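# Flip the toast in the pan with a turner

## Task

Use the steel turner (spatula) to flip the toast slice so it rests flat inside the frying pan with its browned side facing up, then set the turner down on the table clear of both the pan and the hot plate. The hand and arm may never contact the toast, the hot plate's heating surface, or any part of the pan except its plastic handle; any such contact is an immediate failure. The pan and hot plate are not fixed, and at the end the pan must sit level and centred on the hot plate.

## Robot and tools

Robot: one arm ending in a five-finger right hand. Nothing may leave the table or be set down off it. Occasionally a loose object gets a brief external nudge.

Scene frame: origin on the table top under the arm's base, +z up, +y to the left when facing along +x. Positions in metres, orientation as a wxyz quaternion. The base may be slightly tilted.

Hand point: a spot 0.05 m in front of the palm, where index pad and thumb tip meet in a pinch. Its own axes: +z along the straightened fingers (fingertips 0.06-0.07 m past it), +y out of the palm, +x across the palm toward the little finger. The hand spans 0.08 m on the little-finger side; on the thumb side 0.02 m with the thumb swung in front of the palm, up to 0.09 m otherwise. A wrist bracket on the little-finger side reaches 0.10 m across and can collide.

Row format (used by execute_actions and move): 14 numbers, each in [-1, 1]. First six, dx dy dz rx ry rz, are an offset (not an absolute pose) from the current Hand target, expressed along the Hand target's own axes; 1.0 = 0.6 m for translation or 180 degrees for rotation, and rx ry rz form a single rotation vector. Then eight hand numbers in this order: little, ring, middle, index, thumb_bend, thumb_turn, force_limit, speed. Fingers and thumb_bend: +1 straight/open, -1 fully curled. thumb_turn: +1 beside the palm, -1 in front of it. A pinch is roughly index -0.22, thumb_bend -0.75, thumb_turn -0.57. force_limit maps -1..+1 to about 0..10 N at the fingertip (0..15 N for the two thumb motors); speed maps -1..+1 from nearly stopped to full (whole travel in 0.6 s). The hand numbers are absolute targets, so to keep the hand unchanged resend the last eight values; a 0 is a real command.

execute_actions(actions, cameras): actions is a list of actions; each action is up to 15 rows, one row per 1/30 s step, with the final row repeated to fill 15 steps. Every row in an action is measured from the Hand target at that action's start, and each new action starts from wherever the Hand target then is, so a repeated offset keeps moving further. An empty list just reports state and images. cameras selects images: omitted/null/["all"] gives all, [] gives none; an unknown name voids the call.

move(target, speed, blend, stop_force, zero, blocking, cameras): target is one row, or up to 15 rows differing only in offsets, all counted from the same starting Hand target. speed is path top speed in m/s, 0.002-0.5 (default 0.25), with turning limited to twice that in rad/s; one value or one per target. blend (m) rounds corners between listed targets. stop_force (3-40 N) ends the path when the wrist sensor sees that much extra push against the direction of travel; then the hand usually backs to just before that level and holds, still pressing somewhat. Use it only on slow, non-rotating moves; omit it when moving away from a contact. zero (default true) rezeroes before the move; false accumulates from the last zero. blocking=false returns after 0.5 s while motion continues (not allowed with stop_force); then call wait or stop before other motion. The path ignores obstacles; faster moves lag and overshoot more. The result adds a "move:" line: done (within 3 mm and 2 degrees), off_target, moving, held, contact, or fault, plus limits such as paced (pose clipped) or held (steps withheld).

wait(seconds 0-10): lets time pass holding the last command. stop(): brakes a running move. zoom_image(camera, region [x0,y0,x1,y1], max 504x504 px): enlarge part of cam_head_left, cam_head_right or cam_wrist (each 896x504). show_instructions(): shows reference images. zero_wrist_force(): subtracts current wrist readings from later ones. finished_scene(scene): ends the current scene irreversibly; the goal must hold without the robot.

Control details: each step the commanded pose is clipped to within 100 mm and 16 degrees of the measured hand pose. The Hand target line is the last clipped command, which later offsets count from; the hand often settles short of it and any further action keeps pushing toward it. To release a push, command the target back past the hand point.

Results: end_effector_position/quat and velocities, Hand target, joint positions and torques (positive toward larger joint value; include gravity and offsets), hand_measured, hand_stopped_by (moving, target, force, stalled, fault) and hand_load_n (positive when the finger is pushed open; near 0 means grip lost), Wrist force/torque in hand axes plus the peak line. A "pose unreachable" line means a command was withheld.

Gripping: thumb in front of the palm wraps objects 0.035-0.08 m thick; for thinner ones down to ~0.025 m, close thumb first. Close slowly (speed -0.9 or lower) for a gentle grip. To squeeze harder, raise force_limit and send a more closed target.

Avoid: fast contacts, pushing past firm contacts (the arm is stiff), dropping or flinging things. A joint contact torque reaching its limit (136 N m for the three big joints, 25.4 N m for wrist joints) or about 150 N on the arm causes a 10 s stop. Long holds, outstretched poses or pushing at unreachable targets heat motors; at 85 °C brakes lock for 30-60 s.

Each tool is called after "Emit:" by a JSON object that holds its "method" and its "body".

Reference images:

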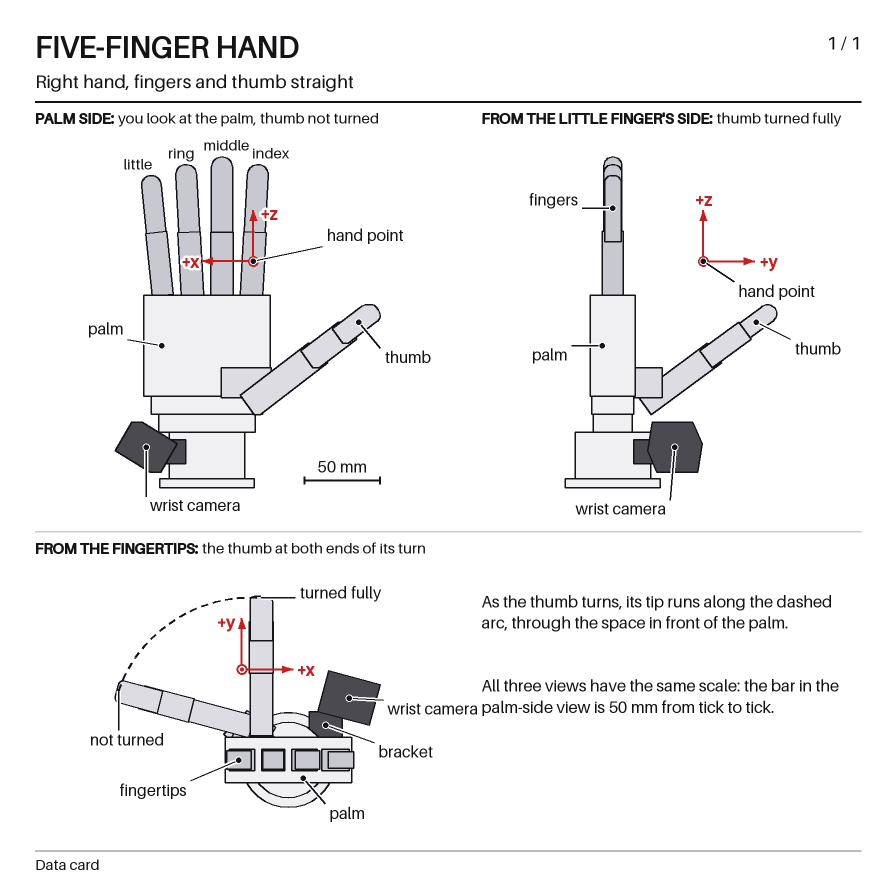

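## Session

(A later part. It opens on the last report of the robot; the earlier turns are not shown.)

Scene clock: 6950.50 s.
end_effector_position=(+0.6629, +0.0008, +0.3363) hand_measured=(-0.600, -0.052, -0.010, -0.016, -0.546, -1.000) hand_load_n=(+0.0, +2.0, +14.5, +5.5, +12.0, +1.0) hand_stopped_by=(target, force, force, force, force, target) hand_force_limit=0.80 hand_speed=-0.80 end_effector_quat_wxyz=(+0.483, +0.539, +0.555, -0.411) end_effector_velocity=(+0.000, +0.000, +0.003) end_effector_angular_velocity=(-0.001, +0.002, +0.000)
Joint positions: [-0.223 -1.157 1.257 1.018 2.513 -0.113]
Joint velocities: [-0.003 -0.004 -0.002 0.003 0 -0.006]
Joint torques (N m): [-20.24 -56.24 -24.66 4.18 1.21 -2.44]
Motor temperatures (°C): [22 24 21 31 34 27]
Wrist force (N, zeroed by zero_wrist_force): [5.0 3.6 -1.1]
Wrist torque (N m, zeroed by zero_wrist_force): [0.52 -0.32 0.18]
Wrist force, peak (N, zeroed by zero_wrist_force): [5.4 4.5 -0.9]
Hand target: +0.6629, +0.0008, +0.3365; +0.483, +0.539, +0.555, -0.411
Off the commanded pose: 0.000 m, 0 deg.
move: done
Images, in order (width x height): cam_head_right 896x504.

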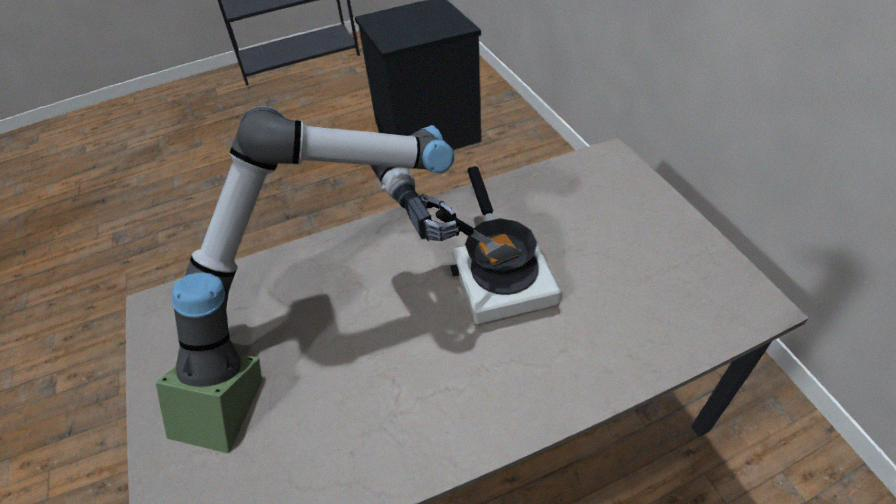

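Emit:
{"method": "move", "body": {"target": [-0.0016,-0.0047,0.0504,0,0,0,-0.6,-0.6,-0.6,-0.6,-1,-1,0.8,-0.8], "speed": 0.05, "cameras": []}}

Emit:
{"method": "move", "body": {"target": [-0.0098,-0.0042,0.0488,0,0,0,-0.6,-0.6,-0.6,-0.6,-1,-1,0.8,-0.8], "speed": 0.015, "stop_force": 6, "cameras": ["cam_head_right"]}}

Emit:
{"method": "zoom_image", "body": {"camera": "cam_head_right", "region": [445, 210, 565, 330]}}

Scene clock: 6958.53 s.
end_effector_position=(+0.6629, -0.0291, +0.3314) hand_measured=(-0.600, -0.052, -0.010, -0.016, -0.546, -1.000) hand_load_n=(+0.0, +2.0, +14.5, +5.5, +11.5, +1.0) hand_stopped_by=(target, force, force, force, force, target) hand_force_limit=0.80 hand_speed=-0.80 end_effector_quat_wxyz=(+0.483, +0.539, +0.555, -0.411) end_effector_velocity=(+0.000, +0.000, +0.001) end_effector_angular_velocity=(-0.001, -0.001, -0.001)
Joint positions: [-0.276 -1.165 1.296 0.924 2.488 -0.192]
Joint velocities: [0 0 -0.002 0.003 0.001 0.002]
Joint torques (N m): [-5.53 -48.76 -22.43 3.97 3.49 2.36]
Motor temperatures (°C): [22 24 21 31 34 27]
Wrist force (N, zeroed by zero_wrist_force): [4.7 3.6 -1.1]
Wrist torque (N m, zeroed by zero_wrist_force): [0.51 -0.31 0.20]
Wrist force, peak (N, zeroed by zero_wrist_force): [5.3 3.8 -1.2]
Hand target: +0.6629, -0.0291, +0.3314; +0.483, +0.539, +0.555, -0.411
Off the commanded pose: 0.000 m, 0 deg.
move: done
No camera images: "cameras" was empty.

Scene clock: 6961.57 s.
end_effector_position=(+0.6629, -0.0591, +0.3313) hand_measured=(-0.600, -0.052, -0.010, -0.014, -0.546, -1.000) hand_load_n=(+0.0, +0.0, +9.0, +14.0, +7.5, +6.0) hand_stopped_by=(target, force, force, force, force, target) hand_force_limit=0.80 hand_speed=-0.80 end_effector_quat_wxyz=(+0.483, +0.539, +0.555, -0.411) end_effector_velocity=(+0.000, +0.000, +0.001) end_effector_angular_velocity=(+0.000, -0.001, +0.001)
Joint positions: [-0.334 -1.175 1.326 0.841 2.458 -0.271]
Joint velocities: [0 0 -0.001 0 0 0]
Joint torques (N m): [-7.12 -41.42 -21.78 3.84 3.8 2.29]
Motor temperatures (°C): [22 24 21 31 34 27]
Wrist force (N, zeroed by zero_wrist_force): [3.9 4.4 -3.3]
Wrist torque (N m, zeroed by zero_wrist_force): [0.30 0.10 0.40]
Wrist force, peak (N, zeroed by zero_wrist_force): [4.4 4.5 -3.7]
Hand target: +0.6629, -0.0591, +0.3312; +0.483, +0.539, +0.555, -0.411
Off the commanded pose: 0.000 m, 0 deg.
move: done
Images, in order (width x height): cam_head_right 896x504.

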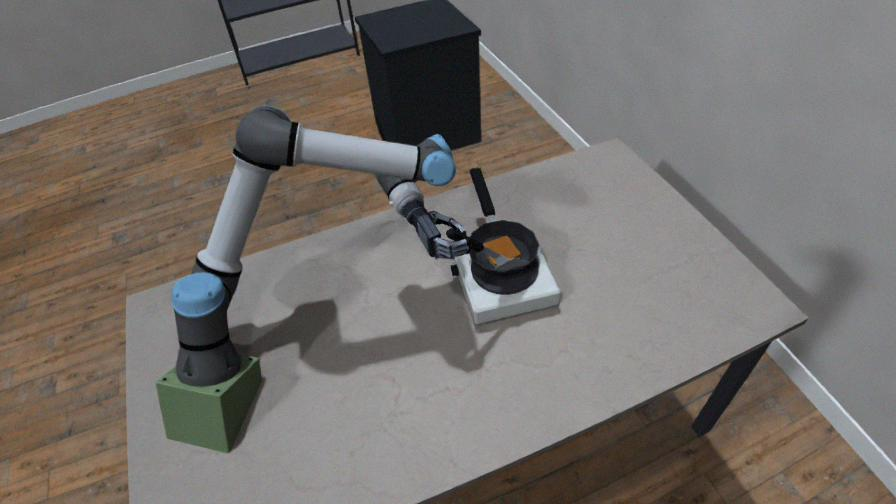

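Scaled by 4.200.

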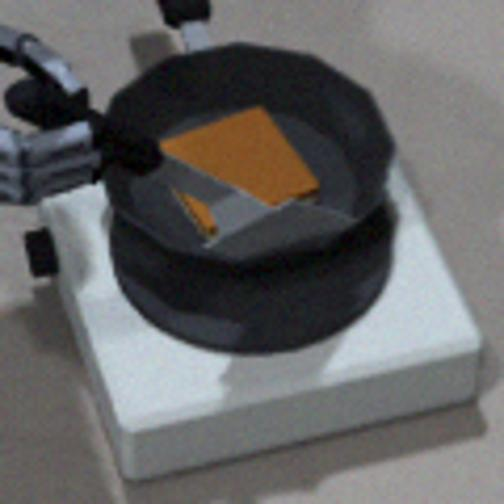

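Emit:
{"method": "move", "body": {"target": [-0.0109,-0.029,0.0465,0,0,0,-0.6,-0.6,-0.6,-0.6,-1,-1,0.8,-0.8], "speed": 0.015, "stop_force": 8, "cameras": ["cam_head_right"]}}

Emit:
{"method": "zoom_image", "body": {"camera": "cam_head_right", "region": [445, 210, 565, 330]}}

Scene clock: 6968.50 s.
end_effector_position=(+0.6480, -0.0891, +0.3311) hand_measured=(-0.600, -0.052, -0.010, -0.014, -0.546, -1.000) hand_load_n=(+0.0, +0.0, +7.5, +14.0, +12.0, +10.0) hand_stopped_by=(target, force, force, force, force, target) hand_force_limit=0.80 hand_speed=-0.80 end_effector_quat_wxyz=(+0.483, +0.539, +0.555, -0.411) end_effector_velocity=(-0.001, +0.000, -0.001) end_effector_angular_velocity=(+0.001, +0.003, -0.001)
Joint positions: [-0.396 -1.214 1.409 0.736 2.423 -0.35]
Joint velocities: [0 0 0.001 0.001 -0.001 -0.002]
Joint torques (N m): [-6.52 -25.55 -21.31 3.84 4.01 2.22]
Motor temperatures (°C): [22 24 21 31 34 27]
Wrist force (N, zeroed by zero_wrist_force): [3.6 5.0 -2.8]
Wrist torque (N m, zeroed by zero_wrist_force): [0.36 0.16 0.51]
Wrist force, peak (N, zeroed by zero_wrist_force): [4.5 5.7 -3.7]
Hand target: +0.6480, -0.0891, +0.3310; +0.483, +0.539, +0.555, -0.411
Off the commanded pose: 0.000 m, 0 deg.
move: done
Images, in order (width x height): cam_head_right 896x504.

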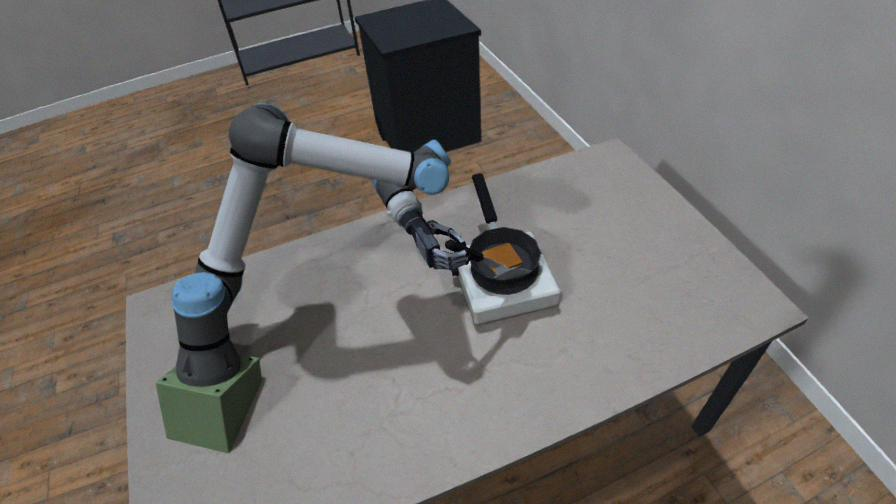

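Scaled by 4.200.

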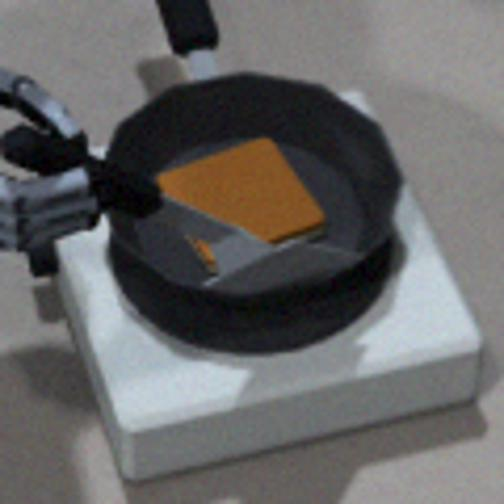

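Emit:
{"method": "move", "body": {"target": [-0.0043,-0.0147,0.015,0,0,0,-0.6,-0.6,-0.6,-0.6,-1,-1,0.8,-0.8], "speed": 0.015, "stop_force": 8, "cameras": ["cam_head_left","cam_head_right"]}}

Emit:
{"method": "zoom_image", "body": {"camera": "cam_head_right", "region": [445, 210, 565, 330]}}

Emit:
{"method": "zoom_image", "body": {"camera": "cam_head_left", "region": [435, 210, 555, 330]}}

Scene clock: 6977.80 s.
end_effector_position=(+0.6399, -0.0991, +0.3312) hand_measured=(-0.600, -0.052, -0.010, -0.014, -0.546, -1.000) hand_load_n=(+0.0, +0.0, +8.0, +13.0, +12.0, +9.0) hand_stopped_by=(target, force, force, force, force, target) hand_force_limit=0.80 hand_speed=-0.80 end_effector_quat_wxyz=(+0.483, +0.539, +0.555, -0.411) end_effector_velocity=(+0.000, +0.000, +0.000) end_effector_angular_velocity=(-0.001, -0.002, +0.000)
Joint positions: [-0.419 -1.233 1.447 0.697 2.409 -0.378]
Joint velocities: [0 0 -0.001 0 0.001 0.001]
Joint torques (N m): [-6.21 -23.12 -20.74 3.67 3.39 1.92]
Motor temperatures (°C): [22 24 21 31 34 27]
Wrist force (N, zeroed by zero_wrist_force): [3.0 4.9 -3.0]
Wrist torque (N m, zeroed by zero_wrist_force): [0.40 0.14 0.52]
Wrist force, peak (N, zeroed by zero_wrist_force): [4.0 5.6 -3.2]
Hand target: +0.6399, -0.0991, +0.3312; +0.483, +0.539, +0.555, -0.411
Off the commanded pose: 0.000 m, 0 deg.
move: done
Images, in order (width x height): cam_head_left 896x504, cam_head_right 896x504.

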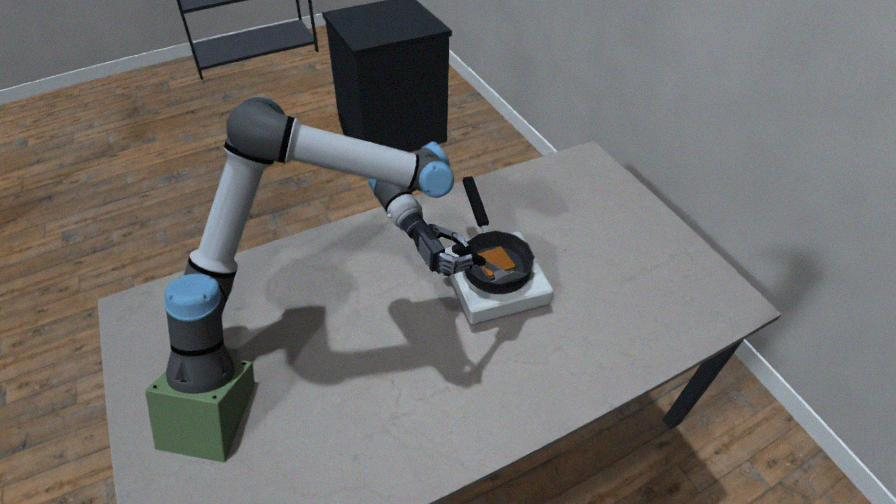

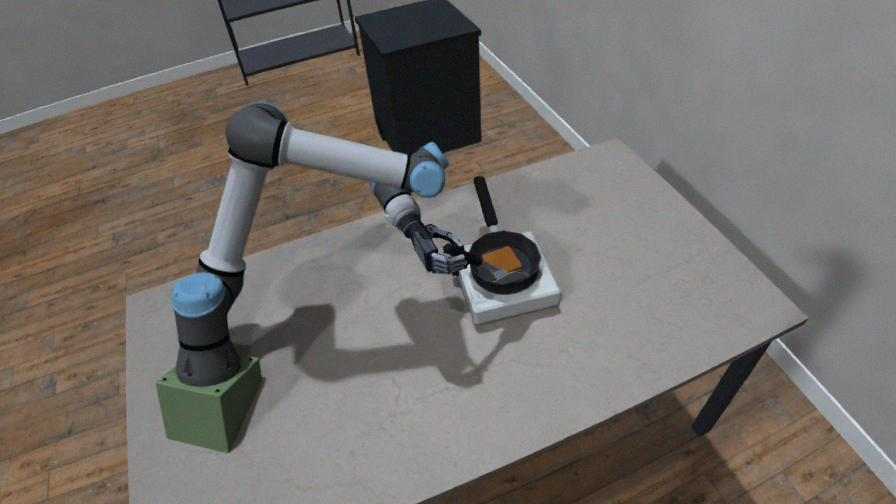

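Scaled by 4.200.

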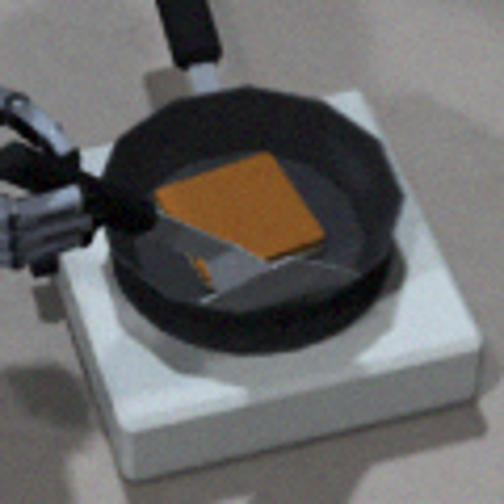

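Scaled by 4.200.

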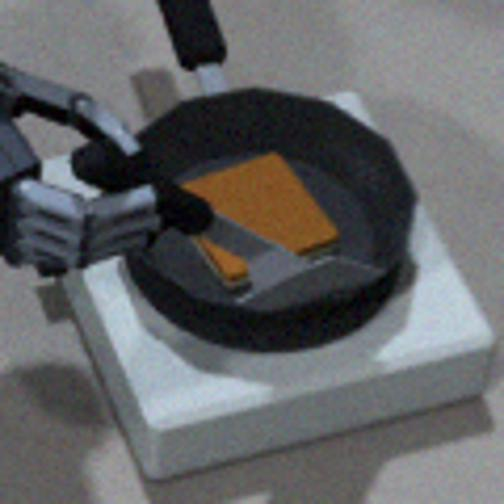

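Emit:
{"method": "move", "body": {"target": [[0.0019,0.0035,-0.0369,0,0,0,-0.6,-0.6,-0.6,-0.6,-1,-1,0.8,-0.8],[-0.1694,0.0142,-0.0703,0,0,0,-0.6,-0.6,-0.6,-0.6,-1,-1,0.8,-0.8]], "speed": [0.02,0.08], "cameras": ["cam_head_left","cam_head_right"]}}

Emit:
{"method": "zoom_image", "body": {"camera": "cam_head_right", "region": [445, 210, 565, 330]}}

Scene clock: 6990.60 s.
end_effector_position=(+0.6394, -0.0775, +0.4396) hand_measured=(-0.600, -0.052, -0.010, -0.016, -0.546, -1.000) hand_load_n=(+0.0, +2.5, +14.0, +5.5, +12.5, +0.5) hand_stopped_by=(target, force, force, force, force, target) hand_force_limit=0.80 hand_speed=-0.80 end_effector_quat_wxyz=(+0.483, +0.539, +0.555, -0.411) end_effector_velocity=(+0.000, +0.000, -0.002) end_effector_angular_velocity=(-0.001, -0.005, +0.000)
Joint positions: [-0.49 -1.341 1.31 0.884 2.363 -0.458]
Joint velocities: [0.002 0.001 0.004 -0.005 0.002 0.005]
Joint torques (N m): [-6.42 -20.74 -11.06 -1.16 3.8 2.36]
Motor temperatures (°C): [22 24 21 31 34 27]
Wrist force (N, zeroed by zero_wrist_force): [5.0 4.4 -1.0]
Wrist torque (N m, zeroed by zero_wrist_force): [0.62 -0.41 0.25]
Wrist force, peak (N, zeroed by zero_wrist_force): [4.0 5.3 -2.5]
Hand target: +0.6394, -0.0775, +0.4395; +0.483, +0.539, +0.555, -0.411
Off the commanded pose: 0.000 m, 0 deg.
move: done
Images, in order (width x height): cam_head_left 896x504, cam_head_right 896x504.

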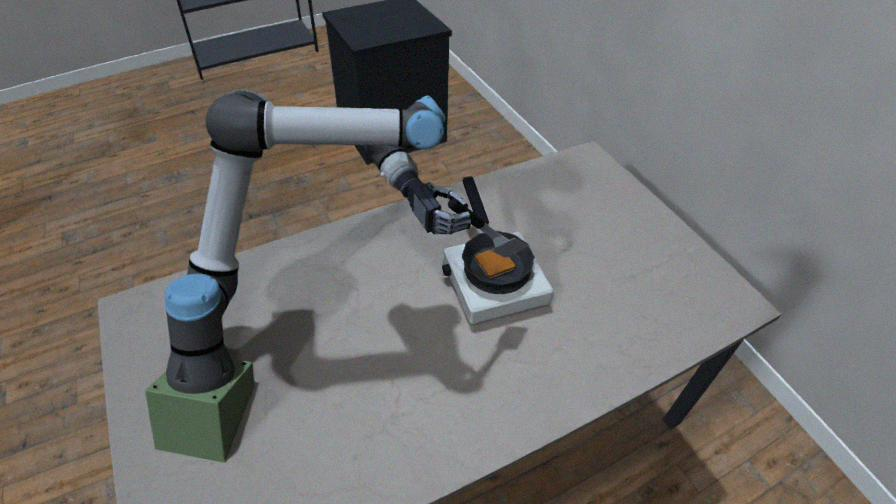

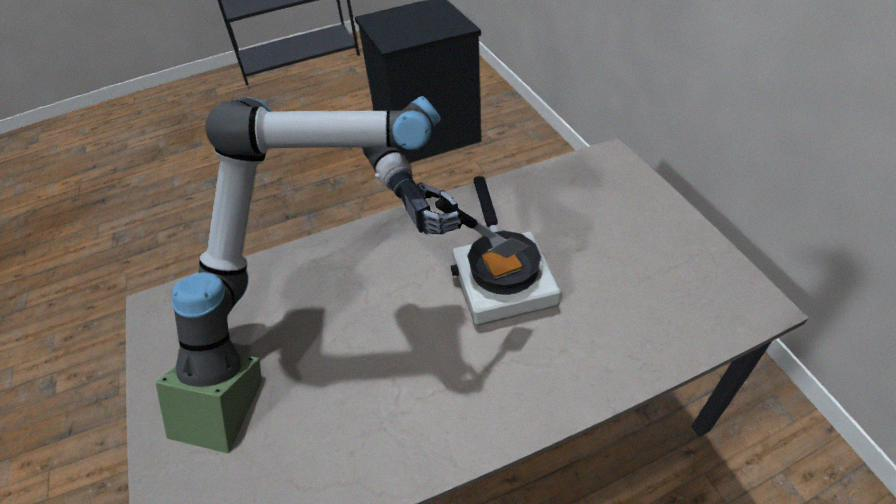

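Scaled by 4.200.

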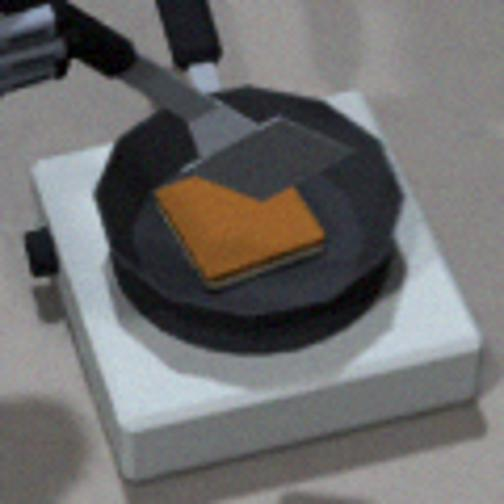

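Emit:
{"method": "move", "body": {"target": [0.0117,0.1976,0.2485,-0.0171,0.1359,-0.1671,-0.6,-0.6,-0.6,-0.6,-1,-1,0.8,-0.8], "speed": 0.12, "cameras": ["cam_head_right"]}}

Emit:
{"method": "zoom_image", "body": {"camera": "cam_head_right", "region": [445, 190, 585, 330]}}

Scene clock: 6996.07 s.
end_effector_position=(+0.7714, -0.2118, +0.4111) hand_measured=(-0.600, -0.052, -0.010, -0.016, -0.546, -1.000) hand_load_n=(+0.0, +3.0, +14.5, +5.0, +13.0, -0.5) hand_stopped_by=(target, force, force, force, force, target) hand_force_limit=0.80 hand_speed=-0.80 end_effector_quat_wxyz=(+0.248, +0.438, +0.774, -0.384) end_effector_velocity=(+0.001, +0.000, +0.000) end_effector_angular_velocity=(-0.001, -0.004, +0.001)
Joint positions: [-0.768 -0.736 0.249 1.506 1.858 -1.1]
Joint velocities: [0 -0.001 0.002 -0.004 -0.001 0.002]
Joint torques (N m): [-19.96 -57 -9.42 -0.77 0.7 -1.15]
Motor temperatures (°C): [22 24 21 31 34 27]
Wrist force (N, zeroed by zero_wrist_force): [4.3 5.9 0.2]
Wrist torque (N m, zeroed by zero_wrist_force): [0.69 -0.42 0.39]
Wrist force, peak (N, zeroed by zero_wrist_force): [4.8 6.1 0.4]
Hand target: +0.7715, -0.2117, +0.4112; +0.248, +0.438, +0.774, -0.384
Off the commanded pose: 0.000 m, 0 deg.
move: done
Images, in order (width x height): cam_head_right 896x504.

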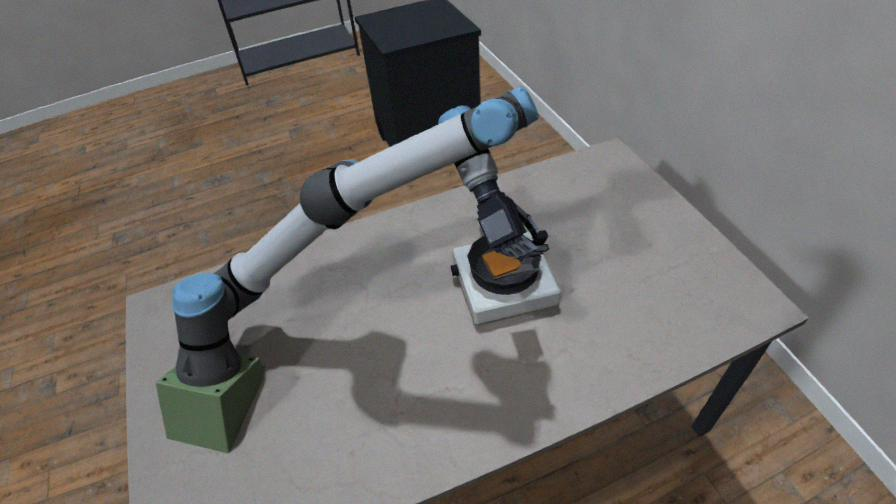

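Scaled by 3.600.

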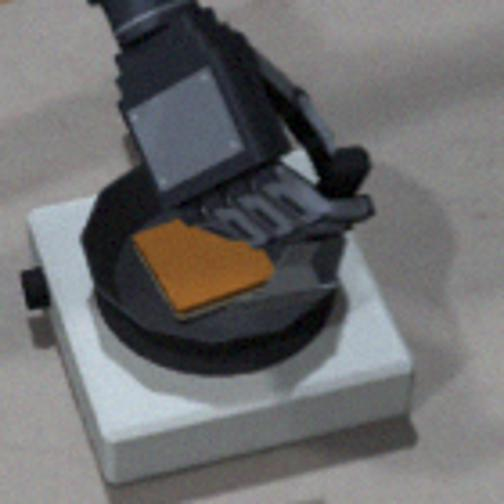

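Emit:
{"method": "move", "body": {"target": [-0.0117,-0.2998,0.122,0,0,0,-0.6,-0.6,-0.6,-0.6,-1,-1,0.8,-0.8], "speed": 0.12, "cameras": []}}

Emit:
{"method": "move", "body": {"target": [0.0562,-0.0488,0.0763,-0.0923,0.1364,0.0252,-0.6,-0.6,-0.6,-0.6,-1,-1,0.8,-0.8], "speed": 0.12, "cameras": []}}

Emit:
{"method": "move", "body": {"target": [0.0312,-0.0407,0.1752,-0.0645,0.0736,0.0204,-0.6,-0.6,-0.6,-0.6,-1,-1,0.8,-0.8], "speed": 0.12, "cameras": ["cam_head_right","cam_wrist"]}}

Emit:
{"method": "zoom_image", "body": {"camera": "cam_head_right", "region": [380, 210, 560, 390]}}

Scene clock: 7009.00 s.
end_effector_position=(+0.6224, -0.3321, +0.4416) hand_measured=(-0.600, -0.052, -0.010, -0.016, -0.546, -1.000) hand_load_n=(+0.5, +3.0, +14.5, +5.0, +13.0, -0.5) hand_stopped_by=(target, force, force, force, force, target) hand_force_limit=0.80 hand_speed=-0.80 end_effector_quat_wxyz=(+0.248, +0.438, +0.774, -0.385) end_effector_velocity=(-0.001, -0.001, +0.000) end_effector_angular_velocity=(+0.000, -0.001, -0.001)
Joint positions: [-1.107 -1.076 0.975 1.064 1.671 -1.389]
Joint velocities: [-0.001 0 0.001 -0.001 0 0]
Joint torques (N m): [-26.31 -18.33 -15.25 2.28 1.99 1.23]
Motor temperatures (°C): [22 24 21 31 34 27]
Wrist force (N, zeroed by zero_wrist_force): [4.0 5.7 0.9]
Wrist torque (N m, zeroed by zero_wrist_force): [0.62 -0.47 0.43]
Wrist force, peak (N, zeroed by zero_wrist_force): [4.2 6.9 -0.3]
Hand target: +0.6223, -0.3322, +0.4415; +0.248, +0.438, +0.774, -0.384
Off the commanded pose: 0.000 m, 0 deg.
move: done
No camera images: "cameras" was empty.

Scene clock: 7011.53 s.
end_effector_position=(+0.5825, -0.3625, +0.4016) hand_measured=(-0.600, -0.052, -0.010, -0.016, -0.546, -1.000) hand_load_n=(+0.0, +3.5, +16.0, +3.5, +14.5, -1.0) hand_stopped_by=(target, force, force, force, force, target) hand_force_limit=0.80 hand_speed=-0.80 end_effector_quat_wxyz=(+0.154, +0.499, +0.838, -0.158) end_effector_velocity=(+0.000, +0.000, +0.000) end_effector_angular_velocity=(-0.001, -0.001, +0.000)
Joint positions: [-1.309 -0.866 0.822 1.428 1.252 -1.546]
Joint velocities: [0.001 0 0 -0.002 0 0.001]
Joint torques (N m): [-16.55 -46.69 -12.07 -0.71 1.31 2.16]
Motor temperatures (°C): [22 24 21 31 34 27]
Wrist force (N, zeroed by zero_wrist_force): [3.4 5.1 1.8]
Wrist torque (N m, zeroed by zero_wrist_force): [0.65 -0.56 0.36]
Wrist force, peak (N, zeroed by zero_wrist_force): [4.0 5.9 0.3]
Hand target: +0.5825, -0.3624, +0.4016; +0.154, +0.499, +0.838, -0.158
Off the commanded pose: 0.000 m, 0 deg.
move: done
No camera images: "cameras" was empty.

Scene clock: 7013.23 s.
end_effector_position=(+0.5629, -0.4028, +0.3017) hand_measured=(-0.600, -0.052, -0.010, -0.016, -0.546, -1.000) hand_load_n=(+0.0, +4.0, +16.5, +3.0, +15.0, -2.0) hand_stopped_by=(target, force, force, force, force, target) hand_force_limit=0.80 hand_speed=-0.80 end_effector_quat_wxyz=(+0.111, +0.523, +0.845, -0.009) end_effector_velocity=(+0.000, +0.000, -0.001) end_effector_angular_velocity=(+0.001, +0.002, +0.000)
Joint positions: [-1.361 -0.667 0.871 1.461 1.051 -1.646]
Joint velocities: [0.001 0 0.002 0 0.001 0]
Joint torques (N m): [-16.86 -47.11 -17.83 0.03 0.43 2.27]
Motor temperatures (°C): [22 24 21 31 34 27]
Wrist force (N, zeroed by zero_wrist_force): [2.5 4.1 2.1]
Wrist torque (N m, zeroed by zero_wrist_force): [0.50 -0.47 0.29]
Wrist force, peak (N, zeroed by zero_wrist_force): [3.1 5.6 0.4]
Hand target: +0.5629, -0.4028, +0.3017; +0.111, +0.523, +0.845, -0.009
Off the commanded pose: 0.000 m, 0 deg.
move: done
camera_calibration:
cam_wrist: T_world_to_cam=[[0.720446, 0.691823, 0.048356, -0.147575], [0.448037, -0.517528, 0.728991, -0.680245], [0.529358, -0.503533, -0.682814, -0.181219], [0, 0, 0, 1]] pos_world=[0.507024, -0.3412, 0.37929]
Images, in order (width x height): cam_head_right 896x504, cam_wrist 896x504.

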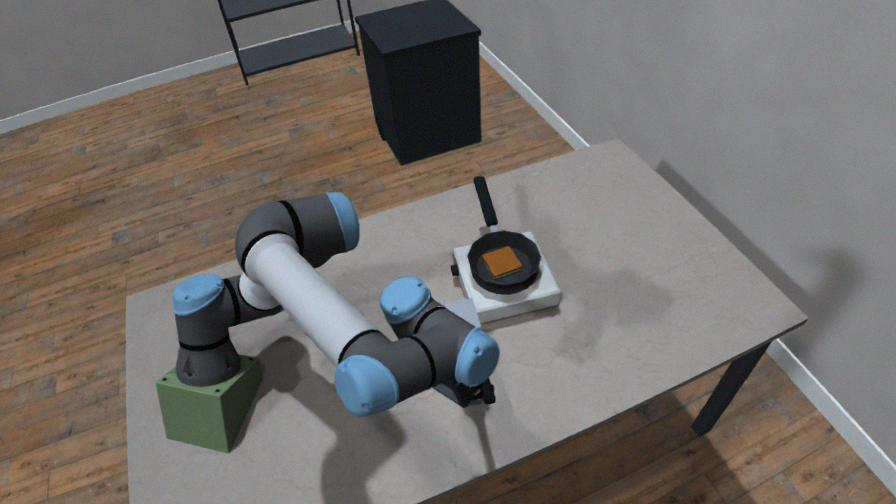

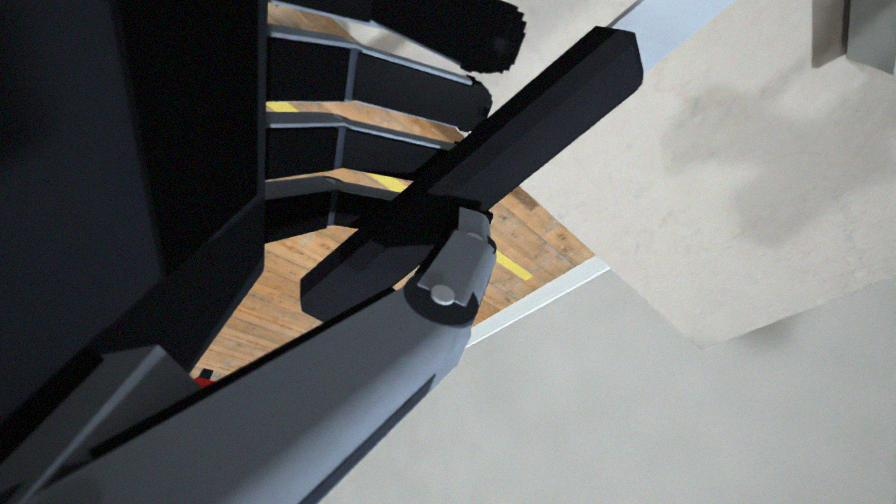

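Scaled by 2.800.

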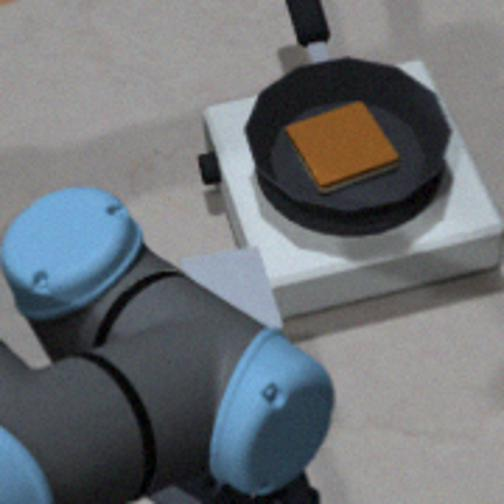

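Emit:
{"method": "move", "body": {"target": [0.285,-0.061,0.0223,0,0,0,-0.6,-0.6,-0.6,-0.6,-1,-1,0.8,-0.8], "speed": 0.12, "cameras": ["cam_head_right"]}}

Emit:
{"method": "zoom_image", "body": {"camera": "cam_head_right", "region": [330, 230, 530, 430]}}

Scene clock: 7024.33 s.
end_effector_position=(+0.4596, -0.2706, +0.2513) hand_measured=(-0.600, -0.052, -0.010, -0.016, -0.546, -1.000) hand_load_n=(+0.5, +2.5, +17.5, +3.0, +15.0, -2.0) hand_stopped_by=(target, force, force, force, force, target) hand_force_limit=0.80 hand_speed=-0.80 end_effector_quat_wxyz=(+0.111, +0.523, +0.845, -0.009) end_effector_velocity=(+0.000, +0.001, -0.001) end_effector_angular_velocity=(+0.002, +0.000, +0.000)
Joint positions: [-1.442 -1.059 1.631 1.139 1.061 -1.739]
Joint velocities: [0 -0.001 0.003 -0.001 -0.001 0]
Joint torques (N m): [-10.32 -22.18 -10.06 3.54 -1.63 2.33]
Motor temperatures (°C): [22 24 21 31 34 27]
Wrist force (N, zeroed by zero_wrist_force): [2.2 4.1 1.5]
Wrist torque (N m, zeroed by zero_wrist_force): [0.59 -0.47 0.25]
Wrist force, peak (N, zeroed by zero_wrist_force): [2.4 4.9 1.9]
Hand target: +0.4596, -0.2706, +0.2512; +0.111, +0.523, +0.845, -0.009
Off the commanded pose: 0.000 m, 0 deg.
move: done
Images, in order (width x height): cam_head_right 896x504.

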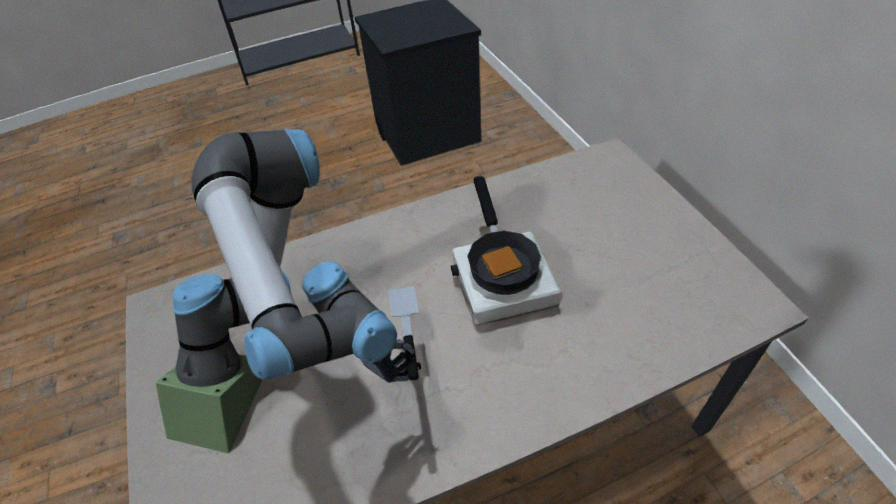

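Scaled by 2.520.

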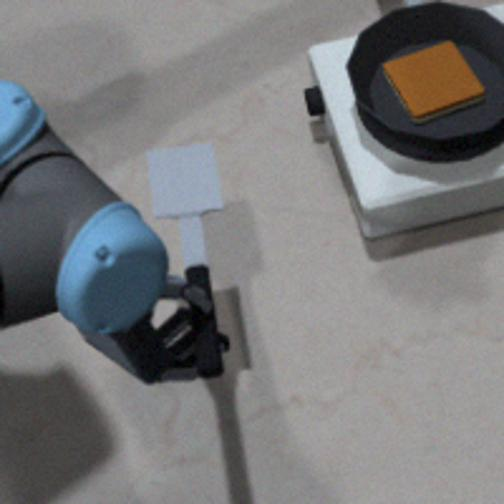

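Emit:
{"method": "move", "body": {"target": [0.042,-0.0216,0.2113,0,0,0,-0.6,-0.6,-0.6,-0.6,-1,-1,0.8,-0.8], "speed": 0.08, "stop_force": 6, "cameras": []}}

Emit:
{"method": "move", "body": {"target": [0.0292,-0.0149,0.1463,0,0,0,-0.6,-0.6,-0.6,-0.6,-1,-1,0.8,-0.8], "speed": 0.01, "stop_force": 3, "cameras": ["cam_head_right"]}}

Emit:
{"method": "zoom_image", "body": {"camera": "cam_head_right", "region": [370, 270, 470, 400]}}

Scene clock: 7030.13 s.
end_effector_position=(+0.4599, -0.2710, +0.1213) hand_measured=(-0.600, -0.052, -0.010, -0.016, -0.546, -1.000) hand_load_n=(+0.0, +2.5, +17.5, +3.0, +15.0, -2.0) hand_stopped_by=(target, force, force, force, force, target) hand_force_limit=0.80 hand_speed=-0.80 end_effector_quat_wxyz=(+0.111, +0.523, +0.845, -0.009) end_effector_velocity=(+0.000, +0.000, +0.000) end_effector_angular_velocity=(-0.001, +0.000, +0.002)
Joint positions: [-1.327 -0.93 1.764 0.812 1.048 -1.607]
Joint velocities: [0 0 0 0 0 -0.002]
Joint torques (N m): [-26.06 -41.27 -20.68 0.33 1.14 -2.16]
Motor temperatures (°C): [22 24 21 31 34 27]
Wrist force (N, zeroed by zero_wrist_force): [2.3 3.8 1.4]
Wrist torque (N m, zeroed by zero_wrist_force): [0.54 -0.51 0.27]
Wrist force, peak (N, zeroed by zero_wrist_force): [2.5 3.9 2.5]
Hand target: +0.4599, -0.2710, +0.1213; +0.111, +0.523, +0.845, -0.009
Off the commanded pose: 0.000 m, 0 deg.
move: done
No camera images: "cameras" was empty.

Scene clock: 7036.97 s.
end_effector_position=(+0.4600, -0.2711, +0.0637) hand_measured=(-0.600, -0.052, -0.010, -0.016, -0.548, -1.000) hand_load_n=(+0.0, +0.0, +8.5, +15.0, +6.0, +5.0) hand_stopped_by=(target, force, force, force, force, target) hand_force_limit=0.80 hand_speed=-0.80 end_effector_quat_wxyz=(+0.111, +0.523, +0.845, -0.009) end_effector_velocity=(+0.000, +0.000, +0.000) end_effector_angular_velocity=(-0.001, +0.000, +0.000)
Joint positions: [-1.271 -0.851 1.792 0.672 1.045 -1.543]
Joint velocities: [-0.001 0 0 0 0 0]
Joint torques (N m): [-26.38 -42.89 -19.59 3.22 1.09 -2.18]
Motor temperatures (°C): [22 24 21 31 34 27]
Wrist force (N, zeroed by zero_wrist_force): [2.8 4.6 -1.1]
Wrist torque (N m, zeroed by zero_wrist_force): [-0.09 0.04 0.41]
Wrist force, peak (N, zeroed by zero_wrist_force): [2.8 4.8 -1.4]
Hand target: +0.4600, -0.2711, +0.0637; +0.111, +0.523, +0.845, -0.009
Off the commanded pose: 0.032 m, 0 deg.
move: contact
Images, in order (width x height): cam_head_right 896x504.

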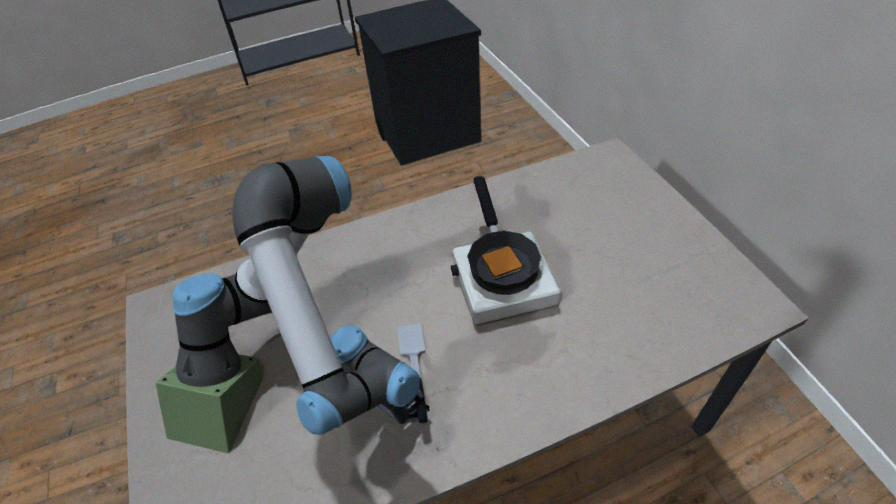

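Scaled by 3.877.

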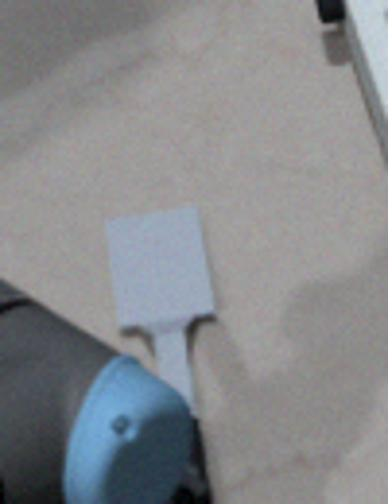

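Emit:
{"method": "move", "body": {"target": [0.0065,-0.0033,0.0325,-0.0179,0.0204,0.0057,-0.6,-0.6,-0.6,-0.6,-1,-1,0.8,-0.8], "speed": 0.01, "stop_force": 4, "cameras": ["cam_wrist"]}}

Scene clock: 7045.30 s.
end_effector_position=(+0.4601, -0.2712, +0.0437) hand_measured=(-0.600, -0.052, -0.010, -0.016, -0.548, -1.000) hand_load_n=(+0.0, +0.5, +10.0, +13.0, +5.5, +3.0) hand_stopped_by=(target, force, force, force, force, target) hand_force_limit=0.80 hand_speed=-0.80 end_effector_quat_wxyz=(+0.098, +0.527, +0.844, +0.032) end_effector_velocity=(+0.000, +0.001, +0.000) end_effector_angular_velocity=(+0.000, +0.002, +0.001)
Joint positions: [-1.278 -0.771 1.764 0.699 0.988 -1.572]
Joint velocities: [0.001 -0.001 0.001 0 0.001 0]
Joint torques (N m): [-23.16 -43.11 -6.16 1.43 1.94 0.51]
Motor temperatures (°C): [22 24 21 31 34 27]
Wrist force (N, zeroed by zero_wrist_force): [0.4 3.0 -2.8]
Wrist torque (N m, zeroed by zero_wrist_force): [-0.10 0.12 0.35]
Wrist force, peak (N, zeroed by zero_wrist_force): [2.9 4.7 -1.3]
Hand target: +0.4601, -0.2712, +0.0437; +0.098, +0.527, +0.844, +0.032
Off the commanded pose: 0.000 m, 0 deg.
move: done
camera_calibration:
cam_wrist: T_world_to_cam=[[0.718355, 0.684733, 0.122908, -0.156288], [0.431777, -0.577366, 0.692977, -0.385139], [0.545467, -0.444735, -0.710406, -0.226973], [0, 0, 0, 1]] pos_world=[0.402371, -0.216293, 0.124859]
Images, in order (width x height): cam_wrist 896x504.

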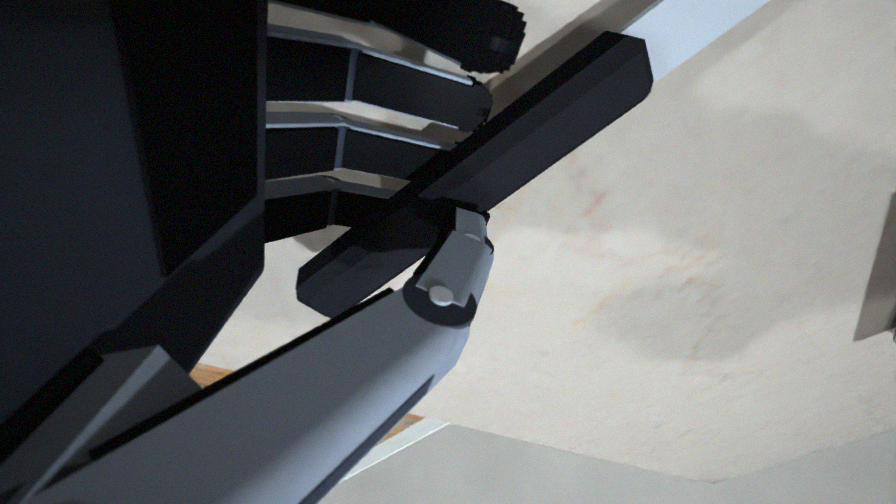

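Emit:
{"method": "move", "body": {"target": [0.0045,0.0,0.025,-0.0134,0.0153,0.0043,-0.6,-0.6,-0.6,-0.6,-1,-1,0.8,-0.8], "speed": 0.005, "stop_force": 3, "cameras": ["cam_head_left"]}}

Emit:
{"method": "zoom_image", "body": {"camera": "cam_head_left", "region": [350, 300, 450, 430]}}

Scene clock: 7054.23 s.
end_effector_position=(+0.4618, -0.2696, +0.0300) hand_measured=(-0.600, -0.052, -0.010, -0.014, -0.548, -1.000) hand_load_n=(+0.0, -0.5, +7.5, +15.5, +5.5, +5.5) hand_stopped_by=(target, force, force, force, force, target) hand_force_limit=0.80 hand_speed=-0.80 end_effector_quat_wxyz=(+0.090, +0.529, +0.842, +0.061) end_effector_velocity=(+0.000, +0.000, +0.000) end_effector_angular_velocity=(+0.001, +0.000, -0.002)
Joint positions: [-1.277 -0.716 1.742 0.72 0.95 -1.589]
Joint velocities: [0 -0.001 0.001 0.001 0 0.002]
Joint torques (N m): [-17.77 -44.66 -4.09 0.21 2.22 0.6]
Motor temperatures (°C): [22 24 21 31 34 27]
Wrist force (N, zeroed by zero_wrist_force): [-0.2 3.7 -6.0]
Wrist torque (N m, zeroed by zero_wrist_force): [-0.08 0.32 0.34]
Wrist force, peak (N, zeroed by zero_wrist_force): [-0.1 3.5 -7.2]
Hand target: +0.4618, -0.2697, +0.0300; +0.090, +0.529, +0.842, +0.061
Off the commanded pose: 0.001 m, 0 deg.
move: contact
Images, in order (width x height): cam_head_left 896x504.

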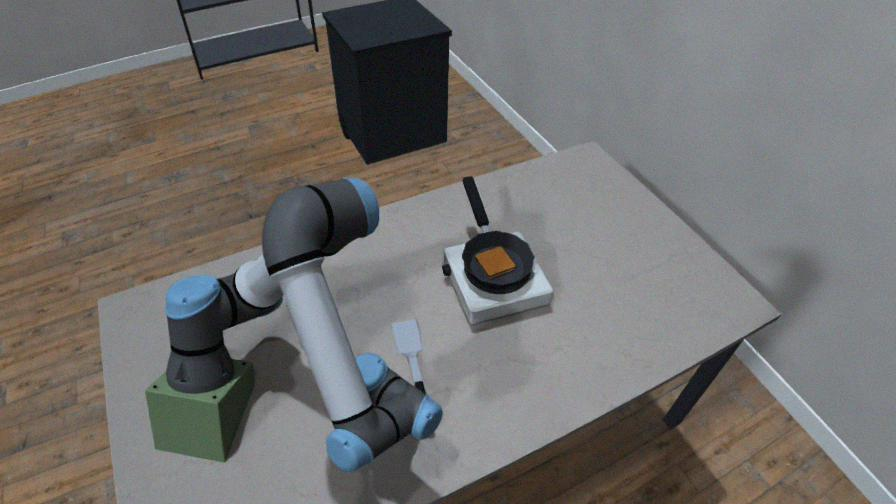

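Scaled by 3.877.

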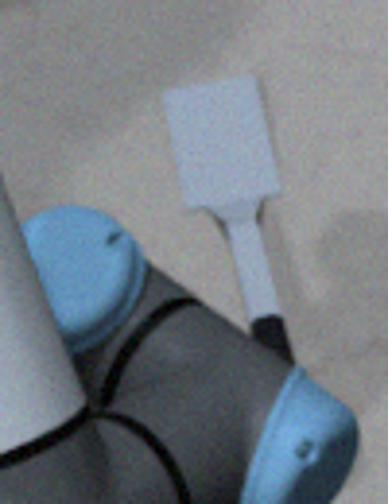

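Emit:
{"method": "move", "body": {"target": [-0.0005,0.0,-0.004,0,0,0,-0.6,-0.6,-0.6,-0.6,0.3,-1,0.8,-0.85], "speed": 0.005, "cameras": []}}

Emit:
{"method": "move", "body": {"target": [0,0,0,0,0,0,-0.6,-0.6,-0.6,-0.6,0.3,1,0.8,-0.7], "speed": 0.02, "cameras": ["cam_wrist"]}}

Scene clock: 7067.43 s.
end_effector_position=(+0.4614, -0.2699, +0.0323) hand_measured=(-0.600, -0.052, -0.012, -0.016, +0.300, -1.000) hand_load_n=(+0.0, +0.5, +0.0, +0.5, +0.0, +0.0) hand_stopped_by=(target, force, force, force, moving, target) hand_force_limit=0.80 hand_speed=-0.85 end_effector_quat_wxyz=(+0.090, +0.529, +0.842, +0.061) end_effector_velocity=(+0.000, +0.001, +0.000) end_effector_angular_velocity=(+0.002, +0.002, -0.003)
Joint positions: [-1.28 -0.72 1.742 0.725 0.95 -1.593]
Joint velocities: [0 0 0.001 0.001 0.001 0.002]
Joint torques (N m): [-12.42 -25.66 -10.57 0.23 -1.31 1.66]
Motor temperatures (°C): [22 24 21 31 34 27]
Wrist force (N, zeroed by zero_wrist_force): [1.4 3.5 0.3]
Wrist torque (N m, zeroed by zero_wrist_force): [0.36 -0.23 0.23]
Wrist force, peak (N, zeroed by zero_wrist_force): [-0.2 3.6 -6.2]
Hand target: +0.4614, -0.2699, +0.0323; +0.090, +0.529, +0.842, +0.061
Off the commanded pose: 0.000 m, 0 deg.
move: moving (no rest 5 s after the path's end)
No camera images: "cameras" was empty.

Scene clock: 7072.37 s.
end_effector_position=(+0.4614, -0.2699, +0.0323) hand_measured=(-0.600, -0.052, -0.012, -0.016, +0.300, +1.000) hand_load_n=(+0.0, +0.0, +0.0, +0.5, +0.0, +0.0) hand_stopped_by=(target, force, force, force, target, target) hand_force_limit=0.80 hand_speed=-0.70 end_effector_quat_wxyz=(+0.090, +0.529, +0.842, +0.061) end_effector_velocity=(+0.000, -0.001, +0.000) end_effector_angular_velocity=(-0.002, +0.000, +0.001)
Joint positions: [-1.28 -0.72 1.742 0.725 0.95 -1.593]
Joint velocities: [0 0 0 -0.002 0.001 0]
Joint torques (N m): [-13.39 -25.93 -15.66 0.11 -1.25 1.61]
Motor temperatures (°C): [22 24 21 31 34 27]
Wrist force (N, zeroed by zero_wrist_force): [1.5 3.5 0.2]
Wrist torque (N m, zeroed by zero_wrist_force): [0.36 -0.23 0.24]
Wrist force, peak (N, zeroed by zero_wrist_force): [1.6 4.0 0.0]
Hand target: +0.4614, -0.2699, +0.0323; +0.090, +0.529, +0.842, +0.061
Off the commanded pose: 0.000 m, 0 deg.
move: done
camera_calibration:
cam_wrist: T_world_to_cam=[[0.716091, 0.67613, 0.173382, -0.159597], [0.421091, -0.616566, 0.665228, -0.381862], [0.556683, -0.403354, -0.72623, -0.2287], [0, 0, 0, 1]] pos_world=[0.402398, -0.219781, 0.115608]
Images, in order (width x height): cam_wrist 896x504.

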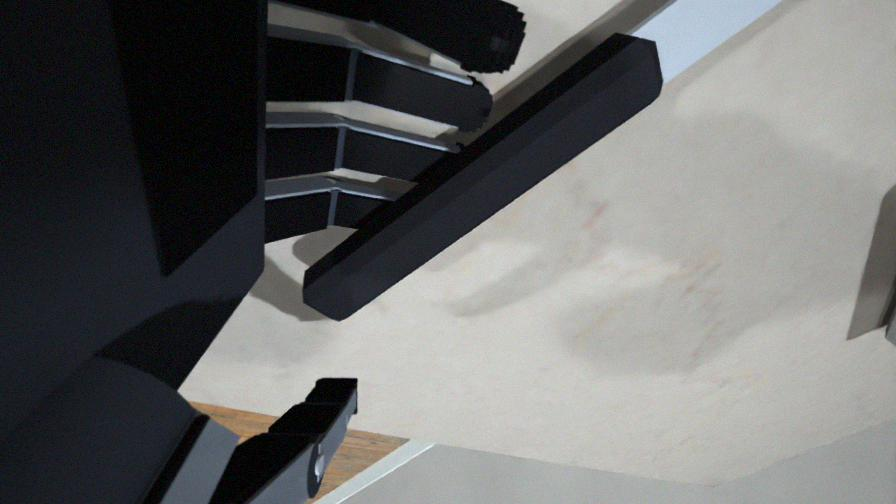

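Emit:
{"method": "move", "body": {"target": [-0.0037,-0.1275,-0.0265,0,0,0,-0.6,-0.6,-0.6,-0.6,0.3,1,0.8,-0.7], "speed": 0.02, "cameras": ["cam_wrist"]}}

Scene clock: 7080.50 s.
end_effector_position=(+0.3913, -0.3052, +0.0329) hand_measured=(-0.600, -0.052, -0.012, -0.016, +0.300, +1.000) hand_load_n=(+0.0, +0.0, +0.5, +0.5, +0.0, +0.0) hand_stopped_by=(target, force, force, force, target, target) hand_force_limit=0.80 hand_speed=-0.70 end_effector_quat_wxyz=(+0.090, +0.529, +0.842, +0.061) end_effector_velocity=(+0.001, +0.001, -0.001) end_effector_angular_velocity=(+0.002, +0.002, +0.000)
Joint positions: [-1.452 -0.653 1.789 0.726 0.991 -1.795]
Joint velocities: [0.004 0.001 -0.001 0 0 0.003]
Joint torques (N m): [-10.16 -39.17 -9.36 4.22 -0.56 2.67]
Motor temperatures (°C): [22 24 21 31 34 27]
Wrist force (N, zeroed by zero_wrist_force): [2.0 3.4 0.6]
Wrist torque (N m, zeroed by zero_wrist_force): [0.33 -0.29 0.30]
Wrist force, peak (N, zeroed by zero_wrist_force): [2.0 4.1 0.5]
Hand target: +0.3915, -0.3052, +0.0329; +0.090, +0.529, +0.842, +0.061
Off the commanded pose: 0.000 m, 0 deg.
move: done
camera_calibration:
cam_wrist: T_world_to_cam=[[0.716127, 0.676129, 0.173239, -0.0856679], [0.421258, -0.616592, 0.665099, -0.374546], [0.55651, -0.403317, -0.726383, -0.203485], [0, 0, 0, 1]] pos_world=[0.332371, -0.255089, 0.116143]
Images, in order (width x height): cam_wrist 896x504.

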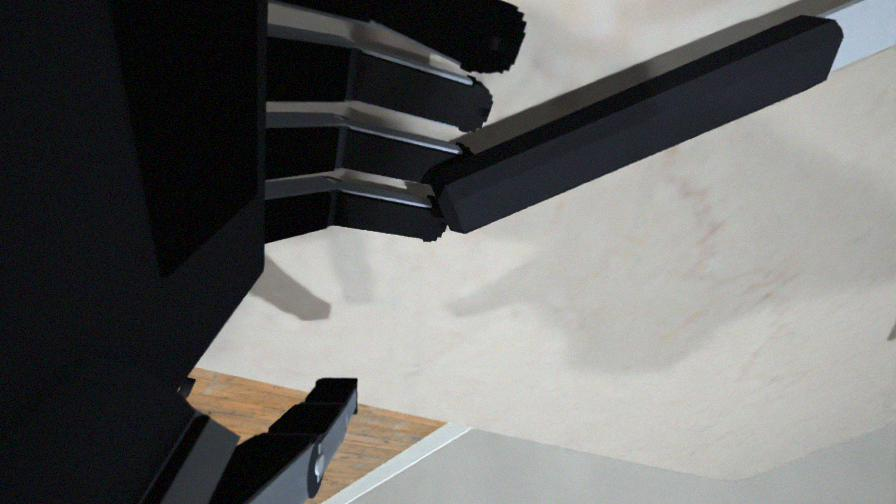

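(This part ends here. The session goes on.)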